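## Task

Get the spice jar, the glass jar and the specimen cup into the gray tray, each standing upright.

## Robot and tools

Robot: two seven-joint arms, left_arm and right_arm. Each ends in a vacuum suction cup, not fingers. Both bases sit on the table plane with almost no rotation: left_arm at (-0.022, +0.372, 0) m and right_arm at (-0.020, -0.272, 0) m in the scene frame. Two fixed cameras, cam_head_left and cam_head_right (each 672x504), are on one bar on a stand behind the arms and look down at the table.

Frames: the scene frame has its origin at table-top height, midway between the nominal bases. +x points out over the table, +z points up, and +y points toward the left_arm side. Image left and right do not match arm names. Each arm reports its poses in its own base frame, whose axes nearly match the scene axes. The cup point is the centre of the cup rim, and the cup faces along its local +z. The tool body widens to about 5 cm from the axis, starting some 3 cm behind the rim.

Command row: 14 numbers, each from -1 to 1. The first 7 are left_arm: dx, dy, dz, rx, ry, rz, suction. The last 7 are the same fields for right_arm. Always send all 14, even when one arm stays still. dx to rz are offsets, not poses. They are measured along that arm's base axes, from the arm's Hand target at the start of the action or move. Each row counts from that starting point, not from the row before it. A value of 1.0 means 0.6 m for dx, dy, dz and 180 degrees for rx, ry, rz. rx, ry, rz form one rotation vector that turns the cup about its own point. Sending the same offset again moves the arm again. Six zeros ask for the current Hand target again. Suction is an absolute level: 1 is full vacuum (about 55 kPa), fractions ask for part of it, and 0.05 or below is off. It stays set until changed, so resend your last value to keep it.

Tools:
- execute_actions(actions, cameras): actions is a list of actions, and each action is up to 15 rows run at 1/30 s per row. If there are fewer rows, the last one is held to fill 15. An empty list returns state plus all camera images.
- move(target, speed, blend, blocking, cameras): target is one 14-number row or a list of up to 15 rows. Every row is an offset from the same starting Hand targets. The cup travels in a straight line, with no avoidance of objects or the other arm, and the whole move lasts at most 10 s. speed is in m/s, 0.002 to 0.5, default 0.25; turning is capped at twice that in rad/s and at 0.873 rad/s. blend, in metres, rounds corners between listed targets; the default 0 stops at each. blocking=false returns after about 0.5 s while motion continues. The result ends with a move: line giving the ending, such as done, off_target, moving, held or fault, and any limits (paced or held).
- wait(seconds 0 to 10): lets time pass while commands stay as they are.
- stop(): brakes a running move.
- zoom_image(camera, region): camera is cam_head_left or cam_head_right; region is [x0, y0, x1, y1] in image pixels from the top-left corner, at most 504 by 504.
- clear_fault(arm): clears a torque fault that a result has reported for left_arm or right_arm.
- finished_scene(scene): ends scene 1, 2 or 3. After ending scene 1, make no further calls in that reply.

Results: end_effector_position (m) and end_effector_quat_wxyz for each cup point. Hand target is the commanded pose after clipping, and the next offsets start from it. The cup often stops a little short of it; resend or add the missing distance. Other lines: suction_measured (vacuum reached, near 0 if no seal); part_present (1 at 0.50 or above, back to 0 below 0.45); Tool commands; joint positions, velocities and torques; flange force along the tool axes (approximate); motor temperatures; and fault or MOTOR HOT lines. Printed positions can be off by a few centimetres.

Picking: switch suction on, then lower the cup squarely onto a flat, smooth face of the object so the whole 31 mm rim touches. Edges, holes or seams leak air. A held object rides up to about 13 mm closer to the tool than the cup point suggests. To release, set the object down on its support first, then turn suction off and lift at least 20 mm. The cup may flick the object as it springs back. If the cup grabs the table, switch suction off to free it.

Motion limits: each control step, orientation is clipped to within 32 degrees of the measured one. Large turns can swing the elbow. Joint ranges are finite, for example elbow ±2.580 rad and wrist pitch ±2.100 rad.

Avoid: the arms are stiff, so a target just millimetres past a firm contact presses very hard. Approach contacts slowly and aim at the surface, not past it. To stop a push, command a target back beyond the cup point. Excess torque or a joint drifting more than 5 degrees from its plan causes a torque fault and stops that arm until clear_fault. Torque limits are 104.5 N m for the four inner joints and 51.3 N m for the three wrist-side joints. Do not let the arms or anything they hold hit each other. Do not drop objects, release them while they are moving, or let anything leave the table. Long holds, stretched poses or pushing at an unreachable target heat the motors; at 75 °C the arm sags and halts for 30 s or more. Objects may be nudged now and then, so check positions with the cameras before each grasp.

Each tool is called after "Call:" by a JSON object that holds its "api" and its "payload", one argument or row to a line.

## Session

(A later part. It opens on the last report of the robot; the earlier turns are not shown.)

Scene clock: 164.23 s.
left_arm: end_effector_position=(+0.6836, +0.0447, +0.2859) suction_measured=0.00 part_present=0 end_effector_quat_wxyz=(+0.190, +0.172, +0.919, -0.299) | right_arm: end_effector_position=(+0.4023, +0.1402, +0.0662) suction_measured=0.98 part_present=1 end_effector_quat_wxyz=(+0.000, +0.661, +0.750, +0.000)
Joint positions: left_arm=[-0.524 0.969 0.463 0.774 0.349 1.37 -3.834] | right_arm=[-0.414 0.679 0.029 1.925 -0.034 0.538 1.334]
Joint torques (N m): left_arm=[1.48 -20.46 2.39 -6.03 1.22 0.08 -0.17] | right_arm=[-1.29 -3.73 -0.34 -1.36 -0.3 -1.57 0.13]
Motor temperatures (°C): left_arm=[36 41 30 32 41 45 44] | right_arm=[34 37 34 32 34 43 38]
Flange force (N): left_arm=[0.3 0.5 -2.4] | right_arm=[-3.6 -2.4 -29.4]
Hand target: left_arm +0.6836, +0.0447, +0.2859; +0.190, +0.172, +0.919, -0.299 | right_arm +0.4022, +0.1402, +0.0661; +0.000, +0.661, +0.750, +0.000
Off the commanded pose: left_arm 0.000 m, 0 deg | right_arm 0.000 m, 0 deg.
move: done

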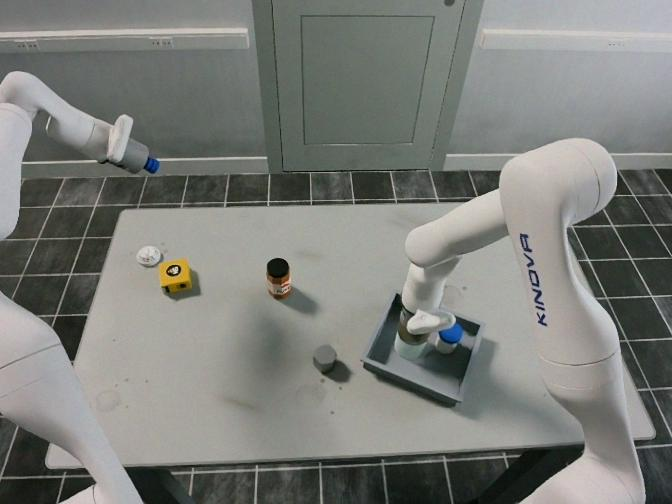

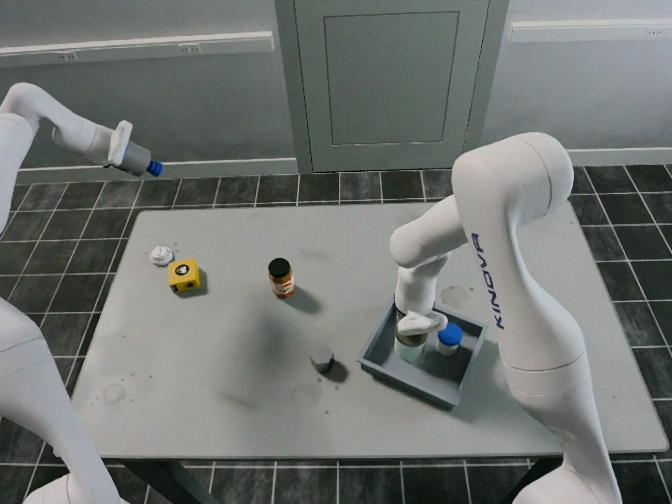

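Call:
{"api": "execute_actions", "payload": {
  "actions": [
    [[0,0,0,0,0,0,0,0,0,0.003,0,0,0,1]],
    [[0,0,0,0,0,0,0,0,0,0,0,0,0,0]],
    [[0,0,0,0,0,0,0,0,0,0,0,0,0,0]],
    [[0,0,0,0,0,0,0,0,0,0,0,0,0,0]]
  ]
}}

Call:
{"api": "move", "payload": {
  "target": [
    [0,0,0,0,0,0,0, 0,0,0.04,0,0,0,0],
    [0,0,0,0,0,0,0, 0,0,0.16,0,0,0,0],
    [0,0,0,0,0,0,0, 0.288,0.4738,0.16,0,0,0,0],
    [0,0,0,0,0,0,0, 0.288,0.4738,0.065,0,0,0,0]
  ],
  "speed": [0.05,0.2,0.3,0.15],
  "blend": [0,0.04,0.03,0],
  "cameras": ["all"]
}}

Call:
{"api": "zoom_image", "payload": {
  "camera": "cam_head_left",
  "region": [240, 220, 320, 300]
}}

Call:
{"api": "zoom_image", "payload": {
  "camera": "cam_head_right",
  "region": [240, 220, 320, 300]
}}

Call:
{"api": "zoom_image", "payload": {
  "camera": "cam_head_left",
  "region": [350, 270, 510, 430]
}}

Scene clock: 176.13 s.
left_arm: end_effector_position=(+0.6836, +0.0447, +0.2859) suction_measured=0.00 part_present=0 end_effector_quat_wxyz=(+0.190, +0.172, +0.919, -0.299) | right_arm: end_effector_position=(+0.4022, +0.1402, +0.0679) suction_measured=0.01 part_present=0 end_effector_quat_wxyz=(+0.000, +0.661, +0.750, +0.000)
Joint positions: left_arm=[-0.524 0.969 0.463 0.774 0.349 1.37 -3.834] | right_arm=[-0.415 0.675 0.029 1.924 -0.034 0.543 1.334]
Joint torques (N m): left_arm=[1.43 -20.44 2.39 -6.01 1.2 0.12 -0.17] | right_arm=[-0.76 -11.18 0.26 -2.19 -0.2 -0.46 0.09]
Hand target: left_arm +0.6836, +0.0447, +0.2859; +0.190, +0.172, +0.919, -0.299 | right_arm +0.4022, +0.1402, +0.0679; +0.000, +0.661, +0.750, +0.000
Off the commanded pose: left_arm 0.000 m, 0 deg | right_arm 0.000 m, 0 deg.
Step readings (end_effector_position of left_arm | right_arm):
0: (+0.6836, +0.0447, +0.2859) | (+0.4022, +0.1402, +0.0661)
1: (+0.6836, +0.0447, +0.2859) | (+0.4022, +0.1402, +0.0663)
2: (+0.6836, +0.0447, +0.2859) | (+0.4020, +0.1402, +0.0670)
4: (+0.6836, +0.0447, +0.2859) | (+0.4019, +0.1401, +0.0675)
8: (+0.6836, +0.0447, +0.2859) | (+0.4021, +0.1402, +0.0678)
15: (+0.6836, +0.0447, +0.2859) | (+0.4022, +0.1402, +0.0679)
16: (+0.6836, +0.0447, +0.2859) | (+0.4022, +0.1402, +0.0679)
17: (+0.6836, +0.0447, +0.2859) | (+0.4023, +0.1402, +0.0681)
19: (+0.6836, +0.0447, +0.2859) | (+0.4023, +0.1402, +0.0681)
23: (+0.6836, +0.0447, +0.2859) | (+0.4023, +0.1402, +0.0680)
30: (+0.6836, +0.0447, +0.2859) | (+0.4022, +0.1402, +0.0679)
31: (+0.6836, +0.0447, +0.2859) | (+0.4022, +0.1402, +0.0679)
32: (+0.6836, +0.0447, +0.2859) | (+0.4022, +0.1402, +0.0679)
34: (+0.6836, +0.0447, +0.2859) | (+0.4022, +0.1402, +0.0679)
38: (+0.6836, +0.0447, +0.2859) | (+0.4022, +0.1402, +0.0679)
45: (+0.6836, +0.0447, +0.2859) | (+0.4022, +0.1402, +0.0679)
46: (+0.6836, +0.0447, +0.2859) | (+0.4022, +0.1402, +0.0679)
47: (+0.6836, +0.0447, +0.2859) | (+0.4022, +0.1402, +0.0679)
49: (+0.6836, +0.0447, +0.2859) | (+0.4022, +0.1402, +0.0679)
53: (+0.6836, +0.0447, +0.2859) | (+0.4022, +0.1402, +0.0679)
60: (+0.6836, +0.0447, +0.2859) | (+0.4022, +0.1402, +0.0679)

Scene clock: 179.07 s.
left_arm: end_effector_position=(+0.6836, +0.0447, +0.2859) suction_measured=0.00 part_present=0 end_effector_quat_wxyz=(+0.190, +0.172, +0.919, -0.299) | right_arm: end_effector_position=(+0.5750, +0.4245, +0.1069) suction_measured=0.01 part_present=0 end_effector_quat_wxyz=(+0.000, +0.661, +0.750, +0.000)
Joint positions: left_arm=[-0.524 0.969 0.463 0.774 0.349 1.37 -3.834] | right_arm=[-0.678 1.266 0.044 0.395 -0.041 1.481 1.035]
Joint torques (N m): left_arm=[1.45 -20.44 2.37 -5.95 1.22 0.11 -0.19] | right_arm=[-0.68 -24.58 0.58 -6.53 -0.23 -0.12 0.06]
Flange force (N): left_arm=[-0.1 0.6 -2.5] | right_arm=no reading
Hand target: left_arm +0.6836, +0.0447, +0.2859; +0.190, +0.172, +0.919, -0.299 | right_arm +0.5750, +0.4245, +0.1069; +0.000, +0.661, +0.750, +0.000
Off the commanded pose: left_arm 0.000 m, 0 deg | right_arm 0.000 m, 0 deg.
move: done; blend cut to 0.036 m at target 2, 0.0285 m at target 3

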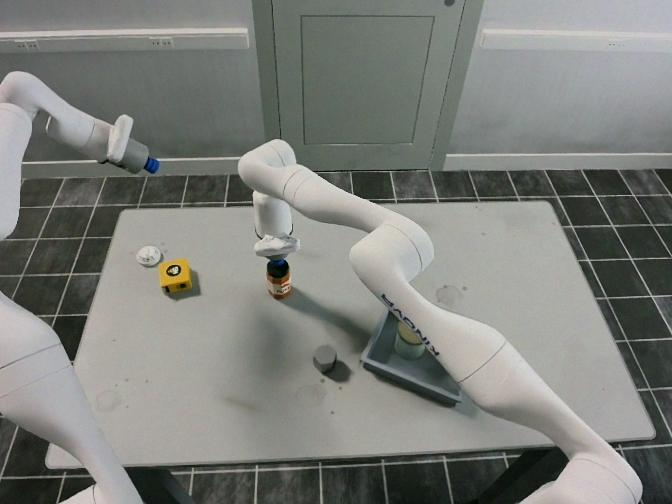

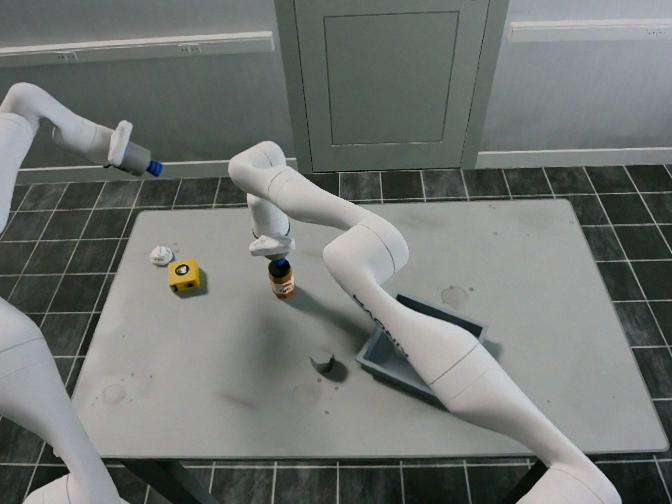

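Scaled by 6.300 from the camera's 672x504 image, which has a finer 960x720 frame.

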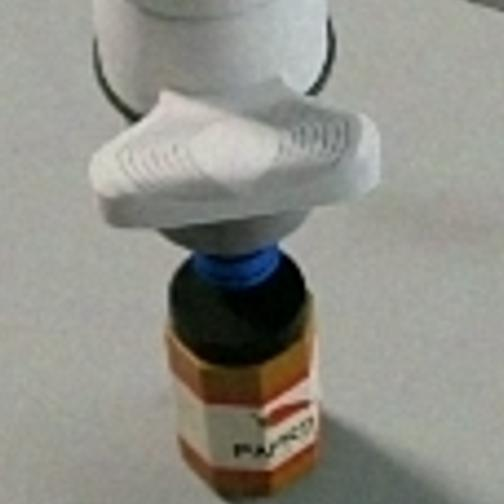

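Scaled by 6.300 from the camera's 672x504 image, which has a finer 960x720 frame.

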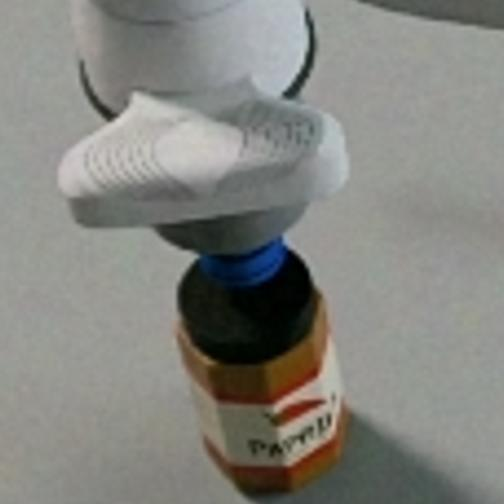

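Scaled by 3.150 from the camera's 672x504 image, which has a finer 960x720 frame.

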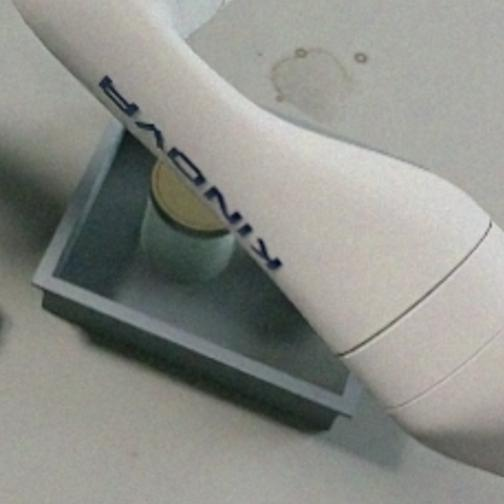

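Call:
{"api": "move", "payload": {
  "target": [
    [0,0,0,0,0,0,0, 0.003,0,-0.022,0,0,0,1],
    [0,0,0,0,0,0,0, 0.003,0,-0.028,0,0,0,1]
  ],
  "speed": [0.05,0.02]
}}

Call:
{"api": "move", "payload": {
  "target": [0,0,0,0,0,0,0, 0,0,-0.005,0,0,0,1],
  "speed": 0.02
}}

Scene clock: 186.67 s.
left_arm: end_effector_position=(+0.6836, +0.0447, +0.2859) suction_measured=0.00 part_present=0 end_effector_quat_wxyz=(+0.190, +0.172, +0.919, -0.299) | right_arm: end_effector_position=(+0.5768, +0.4244, +0.0901) suction_measured=0.64 part_present=1 end_effector_quat_wxyz=(+0.000, +0.661, +0.750, +0.000)
Joint positions: left_arm=[-0.524 0.969 0.463 0.774 0.349 1.37 -3.834] | right_arm=[-0.677 1.285 0.043 0.405 -0.041 1.453 1.037]
Joint torques (N m): left_arm=[1.45 -20.43 2.33 -5.98 1.24 0.05 -0.21] | right_arm=[-0.73 -25.07 0.64 -6.67 -0.23 -0.1 0.08]
Flange force (N): left_arm=[-0.1 0.5 -2.6] | right_arm=no reading
Hand target: left_arm +0.6836, +0.0447, +0.2859; +0.190, +0.172, +0.919, -0.299 | right_arm +0.5768, +0.4244, +0.0901; +0.000, +0.661, +0.750, +0.000
Off the commanded pose: left_arm 0.000 m, 0 deg | right_arm 0.000 m, 0 deg.
move: done

Scene clock: 187.37 s.
left_arm: end_effector_position=(+0.6836, +0.0447, +0.2859) suction_measured=0.00 part_present=0 end_effector_quat_wxyz=(+0.190, +0.172, +0.919, -0.299) | right_arm: end_effector_position=(+0.5768, +0.4245, +0.0871) suction_measured=1.00 part_present=1 end_effector_quat_wxyz=(+0.000, +0.661, +0.750, +0.000)
Joint positions: left_arm=[-0.524 0.969 0.463 0.774 0.349 1.37 -3.834] | right_arm=[-0.677 1.288 0.043 0.409 -0.041 1.446 1.037]
Joint torques (N m): left_arm=[1.47 -20.39 2.31 -5.98 1.24 0.11 -0.24] | right_arm=[-0.76 -25.06 0.56 -6.63 -0.21 -0.16 0.08]
Flange force (N): left_arm=[0.1 0.3 -2.5] | right_arm=no reading
Hand target: left_arm +0.6836, +0.0447, +0.2859; +0.190, +0.172, +0.919, -0.299 | right_arm +0.5768, +0.4245, +0.0871; +0.000, +0.661, +0.750, +0.000
Off the commanded pose: left_arm 0.000 m, 0 deg | right_arm 0.000 m, 0 deg.
move: done

Call:
{"api": "move", "payload": {
  "target": [
    [0,0,0,0,0,0,0, 0,0,0.17,0,0,0,1],
    [0,0,0,0,0,0,0, -0.4107,-0.554,0.17,0,0,0,1],
    [0,0,0,0,0,0,0, -0.4107,-0.554,0.03,0,0,0,1]
  ],
  "speed": [0.12,0.25,0.12],
  "blend": [0.02,0.02,0],
  "cameras": ["all"]
}}

Call:
{"api": "zoom_image", "payload": {
  "camera": "cam_head_left",
  "region": [350, 270, 510, 430]
}}

Call:
{"api": "zoom_image", "payload": {
  "camera": "cam_head_right",
  "region": [350, 270, 510, 430]
}}

Scene clock: 203.07 s.
left_arm: end_effector_position=(+0.6836, +0.0447, +0.2859) suction_measured=0.00 part_present=0 end_effector_quat_wxyz=(+0.190, +0.172, +0.919, -0.299) | right_arm: end_effector_position=(+0.3304, +0.0921, +0.1051) suction_measured=1.00 part_present=1 end_effector_quat_wxyz=(+0.000, +0.661, +0.750, +0.000)
Joint positions: left_arm=[-0.524 0.969 0.463 0.774 0.349 1.37 -3.834] | right_arm=[-0.376 0.478 0.042 2.172 -0.039 0.492 1.392]
Joint torques (N m): left_arm=[1.4 -20.42 2.3 -5.96 1.21 0.09 -0.2] | right_arm=[-0.85 -11.88 0.33 -2.74 -0.17 -0.11 0.02]
Flange force (N): left_arm=[-0.2 0.5 -2.5] | right_arm=[-2.1 3.1 0.0]
Hand target: left_arm +0.6836, +0.0447, +0.2859; +0.190, +0.172, +0.919, -0.299 | right_arm +0.3304, +0.0921, +0.1051; +0.000, +0.661, +0.750, +0.000
Off the commanded pose: left_arm 0.000 m, 0 deg | right_arm 0.000 m, 0 deg.
move: done

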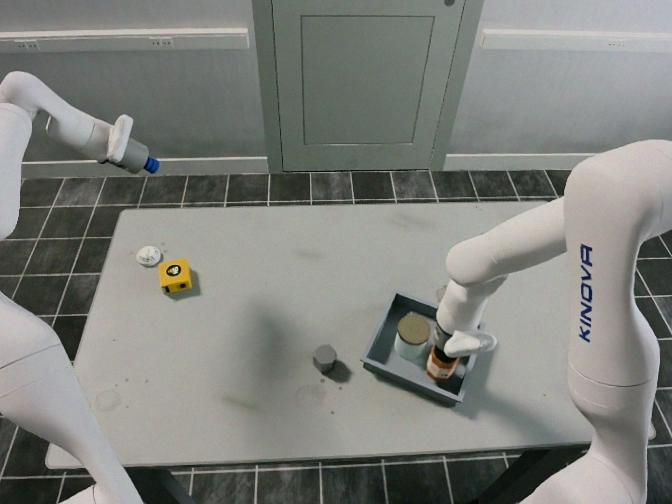

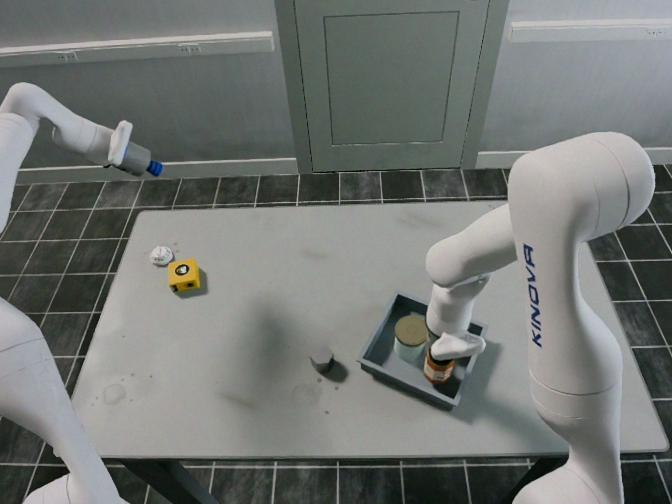

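Scaled by 3.150 from the camera's 672x504 image, which has a finer 960x720 frame.

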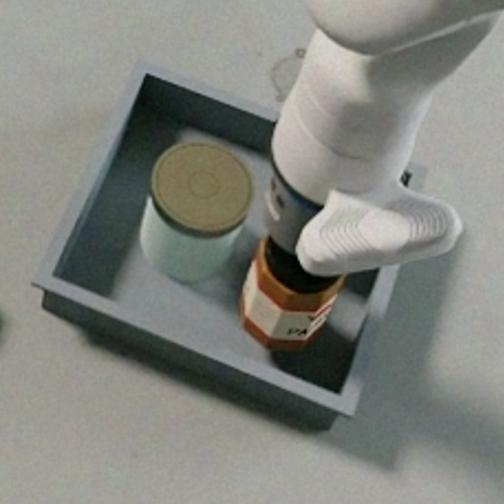

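Scaled by 3.150 from the camera's 672x504 image, which has a finer 960x720 frame.

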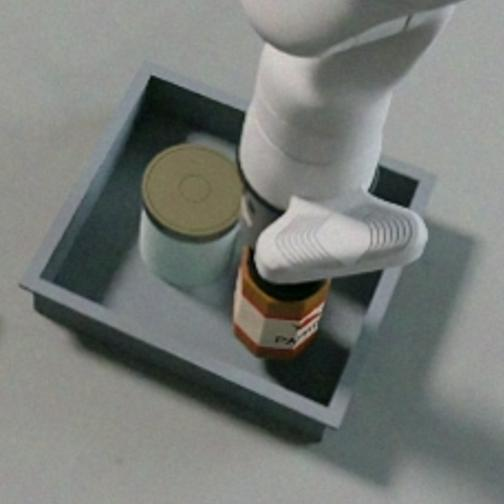

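Call:
{"api": "move", "payload": {
  "target": [
    [0,0,0,0,0,0,0, 0.0117,-0.006,-0.025,0,0,0,1],
    [0,0,0,0,0,0,0, 0.0117,-0.006,-0.032,0,0,0,1]
  ],
  "speed": [0.06,0.02]
}}

Call:
{"api": "move", "payload": {
  "target": [0,0,0,0,0,0,0, 0,0,-0.0035,0,0,0,1],
  "speed": 0.02,
  "cameras": ["cam_head_left"]
}}

Call:
{"api": "zoom_image", "payload": {
  "camera": "cam_head_left",
  "region": [390, 310, 490, 410]
}}

Scene clock: 215.20 s.
left_arm: end_effector_position=(+0.6836, +0.0447, +0.2859) suction_measured=0.00 part_present=0 end_effector_quat_wxyz=(+0.190, +0.172, +0.919, -0.299) | right_arm: end_effector_position=(+0.3374, +0.0885, +0.0859) suction_measured=0.98 part_present=1 end_effector_quat_wxyz=(+0.000, +0.661, +0.750, +0.000)
Joint positions: left_arm=[-0.524 0.969 0.463 0.774 0.349 1.37 -3.834] | right_arm=[-0.355 0.535 0.036 2.169 -0.041 0.439 1.41]
Joint torques (N m): left_arm=[1.45 -20.45 2.34 -5.98 1.2 0.08 -0.23] | right_arm=[-0.78 -12.3 0.44 -2.42 -0.15 -0.11 0.08]
Flange force (N): left_arm=[-0.1 0.5 -2.5] | right_arm=[-2.0 2.8 -0.2]
Hand target: left_arm +0.6836, +0.0447, +0.2859; +0.190, +0.172, +0.919, -0.299 | right_arm +0.3374, +0.0885, +0.0859; +0.000, +0.661, +0.750, +0.000
Off the commanded pose: left_arm 0.000 m, 0 deg | right_arm 0.000 m, 0 deg.
move: done

Scene clock: 215.90 s.
left_arm: end_effector_position=(+0.6836, +0.0447, +0.2859) suction_measured=0.00 part_present=0 end_effector_quat_wxyz=(+0.190, +0.172, +0.919, -0.299) | right_arm: end_effector_position=(+0.3374, +0.0885, +0.0838) suction_measured=1.00 part_present=1 end_effector_quat_wxyz=(+0.000, +0.661, +0.750, +0.000)
Joint positions: left_arm=[-0.524 0.969 0.463 0.774 0.349 1.37 -3.834] | right_arm=[-0.354 0.541 0.035 2.17 -0.042 0.432 1.41]
Joint torques (N m): left_arm=[1.52 -20.43 2.28 -6.01 1.21 0.1 -0.21] | right_arm=[-0.73 -12.33 0.39 -2.39 -0.19 -0.12 0.12]
Flange force (N): left_arm=[0.4 0.4 -2.5] | right_arm=[-1.7 2.7 -0.2]
Hand target: left_arm +0.6836, +0.0447, +0.2859; +0.190, +0.172, +0.919, -0.299 | right_arm +0.3374, +0.0885, +0.0838; +0.000, +0.661, +0.750, +0.000
Off the commanded pose: left_arm 0.000 m, 0 deg | right_arm 0.000 m, 0 deg.
move: done
Images, in order (width x height): cam_head_left 672x504.

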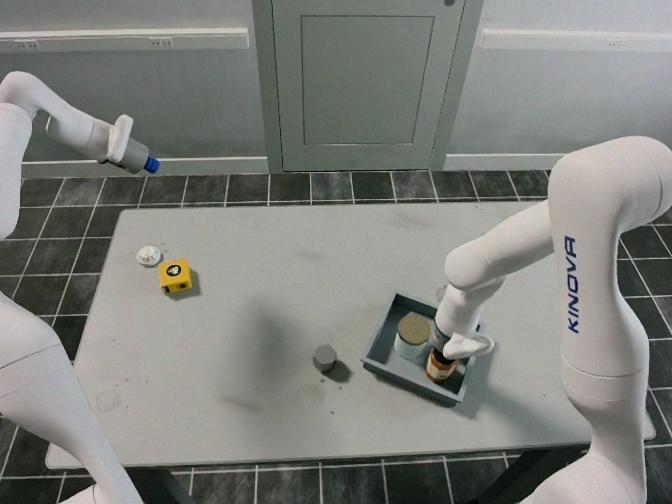

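Scaled by 5.040 from the camera's 672x504 image, which has a finer 960x720 frame.

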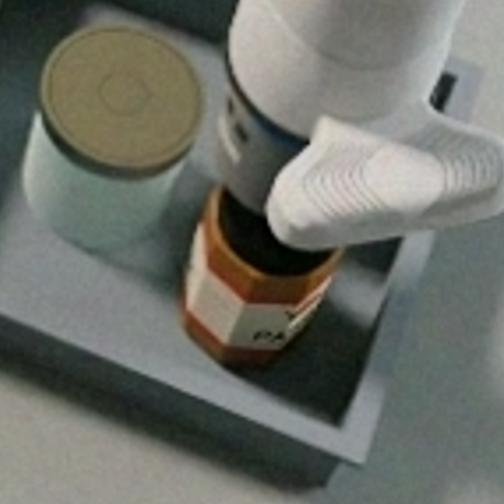

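Nearly down. Step lower.

Call:
{"api": "move", "payload": {
  "target": [0,0,0,0,0,0,0, 0,0,-0.0033,0,0,0,1],
  "speed": 0.02
}}

Call:
{"api": "move", "payload": {
  "target": [0,0,0,0,0,0,0, 0,0,-0.0025,0,0,0,1],
  "speed": 0.02
}}

Scene clock: 221.97 s.
left_arm: end_effector_position=(+0.6836, +0.0447, +0.2859) suction_measured=0.00 part_present=0 end_effector_quat_wxyz=(+0.190, +0.172, +0.919, -0.299) | right_arm: end_effector_position=(+0.3375, +0.0885, +0.0819) suction_measured=0.99 part_present=1 end_effector_quat_wxyz=(+0.000, +0.661, +0.750, +0.000)
Joint positions: left_arm=[-0.524 0.969 0.463 0.774 0.349 1.37 -3.834] | right_arm=[-0.354 0.546 0.034 2.172 -0.042 0.425 1.41]
Joint torques (N m): left_arm=[1.44 -20.45 2.34 -5.97 1.19 0.15 -0.23] | right_arm=[-1.18 4.06 -0.64 2.64 -0.31 -0.72 0.12]
Flange force (N): left_arm=[0.0 0.4 -2.3] | right_arm=[-3.3 0.6 -48.8]
Hand target: left_arm +0.6836, +0.0447, +0.2859; +0.190, +0.172, +0.919, -0.299 | right_arm +0.3374, +0.0885, +0.0818; +0.000, +0.661, +0.750, +0.000
Off the commanded pose: left_arm 0.000 m, 0 deg | right_arm 0.000 m, 0 deg.
move: done

Scene clock: 222.67 s.
left_arm: end_effector_position=(+0.6836, +0.0447, +0.2859) suction_measured=0.00 part_present=0 end_effector_quat_wxyz=(+0.190, +0.172, +0.919, -0.299) | right_arm: end_effector_position=(+0.3375, +0.0885, +0.0804) suction_measured=1.00 part_present=1 end_effector_quat_wxyz=(+0.000, +0.661, +0.750, +0.000)
Joint positions: left_arm=[-0.524 0.969 0.463 0.774 0.349 1.37 -3.834] | right_arm=[-0.354 0.55 0.034 2.173 -0.042 0.42 1.41]
Joint torques (N m): left_arm=[1.44 -20.4 2.34 -5.98 1.19 0.11 -0.19] | right_arm=[-1.59 21.39 -1.68 8.55 -0.39 -0.97 0.1]
Flange force (N): left_arm=[0.1 0.4 -2.5] | right_arm=[-4.7 -0.1 -99.3]
Hand target: left_arm +0.6836, +0.0447, +0.2859; +0.190, +0.172, +0.919, -0.299 | right_arm +0.3374, +0.0885, +0.0803; +0.000, +0.661, +0.750, +0.000
Off the commanded pose: left_arm 0.000 m, 0 deg | right_arm 0.000 m, 0 deg.
move: done

Call:
{"api": "execute_actions", "payload": {
  "actions": [
    [[0,0,0,0,0,0,0,0,0,0.0053,0,0,0,1]],
    [[0,0,0,0,0,0,0,0,0,0,0,0,0,0]],
    [[0,0,0,0,0,0,0,0,0,0,0,0,0,0]],
    [[0,0,0,0,0,0,0,0,0,0,0,0,0,0]]
  ]
}}

Call:
{"api": "move", "payload": {
  "target": [
    [0,0,0,0,0,0,0, 0,0,0.04,0,0,0,0],
    [0,0,0,0,0,0,0, 0,0,0.25,0,0,0,0],
    [0,0,0,0,0,0,0, -0.15,-0.2,0.3,0,0,0,0]
  ],
  "speed": [0.05,0.2,0.25],
  "blend": [0,0.05,0],
  "cameras": ["cam_head_left"]
}}

Call:
{"api": "zoom_image", "payload": {
  "camera": "cam_head_left",
  "region": [350, 270, 510, 430]
}}

Scene clock: 230.73 s.
left_arm: end_effector_position=(+0.6836, +0.0447, +0.2859) suction_measured=0.00 part_present=0 end_effector_quat_wxyz=(+0.190, +0.172, +0.919, -0.299) | right_arm: end_effector_position=(+0.3374, +0.0885, +0.0835) suction_measured=0.01 part_present=0 end_effector_quat_wxyz=(+0.000, +0.661, +0.750, +0.000)
Joint positions: left_arm=[-0.524 0.969 0.463 0.774 0.349 1.37 -3.834] | right_arm=[-0.354 0.541 0.035 2.17 -0.042 0.431 1.41]
Joint torques (N m): left_arm=[1.52 -20.42 2.38 -6.02 1.19 0.07 -0.2] | right_arm=[-0.86 -8.61 0.17 -1.15 -0.18 -0.21 0.14]
Hand target: left_arm +0.6836, +0.0447, +0.2859; +0.190, +0.172, +0.919, -0.299 | right_arm +0.3374, +0.0885, +0.0835; +0.000, +0.661, +0.750, +0.000
Off the commanded pose: left_arm 0.000 m, 0 deg | right_arm 0.000 m, 0 deg.
Step readings (end_effector_position of left_arm | right_arm):
0: (+0.6836, +0.0447, +0.2859) | (+0.3374, +0.0885, +0.0803)
1: (+0.6836, +0.0447, +0.2859) | (+0.3373, +0.0885, +0.0805)
2: (+0.6836, +0.0447, +0.2859) | (+0.3370, +0.0884, +0.0818)
4: (+0.6836, +0.0447, +0.2859) | (+0.3368, +0.0884, +0.0828)
8: (+0.6836, +0.0447, +0.2859) | (+0.3371, +0.0884, +0.0832)
15: (+0.6836, +0.0447, +0.2859) | (+0.3374, +0.0885, +0.0835)
16: (+0.6836, +0.0447, +0.2859) | (+0.3374, +0.0885, +0.0835)
17: (+0.6836, +0.0447, +0.2859) | (+0.3375, +0.0885, +0.0836)
19: (+0.6836, +0.0447, +0.2859) | (+0.3375, +0.0885, +0.0836)
23: (+0.6836, +0.0447, +0.2859) | (+0.3375, +0.0885, +0.0836)
30: (+0.6836, +0.0447, +0.2859) | (+0.3374, +0.0885, +0.0835)
31: (+0.6836, +0.0447, +0.2859) | (+0.3374, +0.0885, +0.0835)
32: (+0.6836, +0.0447, +0.2859) | (+0.3374, +0.0885, +0.0835)
34: (+0.6836, +0.0447, +0.2859) | (+0.3374, +0.0885, +0.0835)
38: (+0.6836, +0.0447, +0.2859) | (+0.3374, +0.0885, +0.0835)
45: (+0.6836, +0.0447, +0.2859) | (+0.3374, +0.0885, +0.0835)
46: (+0.6836, +0.0447, +0.2859) | (+0.3374, +0.0885, +0.0835)
47: (+0.6836, +0.0447, +0.2859) | (+0.3374, +0.0885, +0.0835)
49: (+0.6836, +0.0447, +0.2859) | (+0.3374, +0.0885, +0.0835)
53: (+0.6836, +0.0447, +0.2859) | (+0.3374, +0.0885, +0.0835)
60: (+0.6836, +0.0447, +0.2859) | (+0.3374, +0.0885, +0.0835)

Scene clock: 232.97 s.
left_arm: end_effector_position=(+0.6836, +0.0447, +0.2859) suction_measured=0.00 part_present=0 end_effector_quat_wxyz=(+0.190, +0.172, +0.919, -0.299) | right_arm: end_effector_position=(+0.2474, -0.0315, +0.2635) suction_measured=0.01 part_present=0 end_effector_quat_wxyz=(+0.000, +0.661, +0.750, +0.000)
Joint positions: left_arm=[-0.524 0.969 0.463 0.774 0.349 1.37 -3.834] | right_arm=[-0.184 -0.053 0.2 2.175 0.013 1.019 1.706]
Joint torques (N m): left_arm=[1.49 -20.5 2.29 -6.02 1.22 0.11 -0.24] | right_arm=[-0.82 -4.67 -0.01 -5.4 -0.15 -0.11 0.1]
Flange force (N): left_arm=[0.1 0.5 -2.4] | right_arm=[-1.1 0.5 -2.5]
Hand target: left_arm +0.6836, +0.0447, +0.2859; +0.190, +0.172, +0.919, -0.299 | right_arm +0.2474, -0.0315, +0.2635; +0.000, +0.661, +0.750, +0.000
Off the commanded pose: left_arm 0.000 m, 0 deg | right_arm 0.000 m, 0 deg.
move: done
Images, in order (width x height): cam_head_left 672x504.

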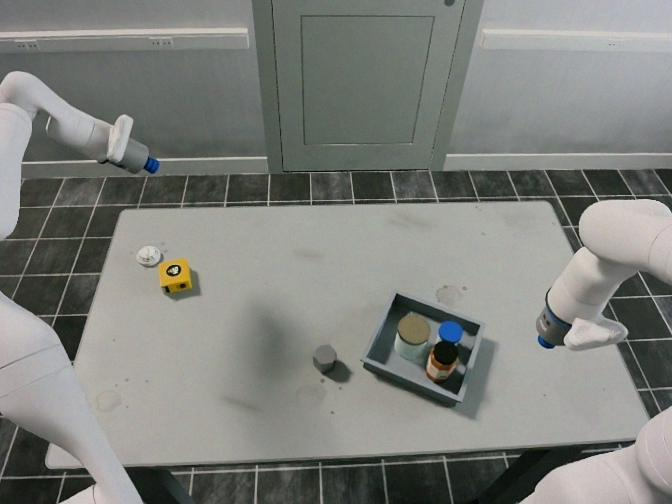

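Scaled by 3.150 from the camera's 672x504 image, which has a finer 960x720 frame.

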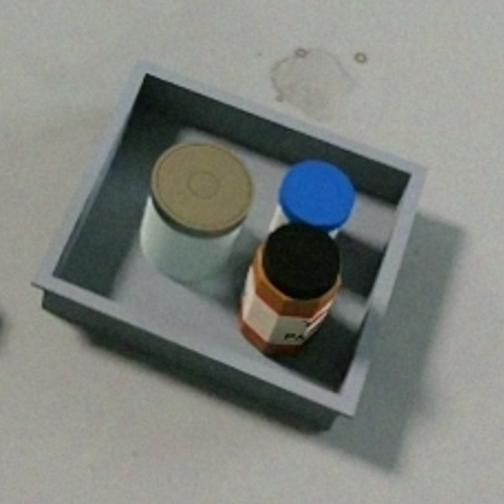

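All upright in the tray.

Call:
{"api": "finished_scene", "payload": {
  "scene": 2
}}

The scene is finished: the task was done.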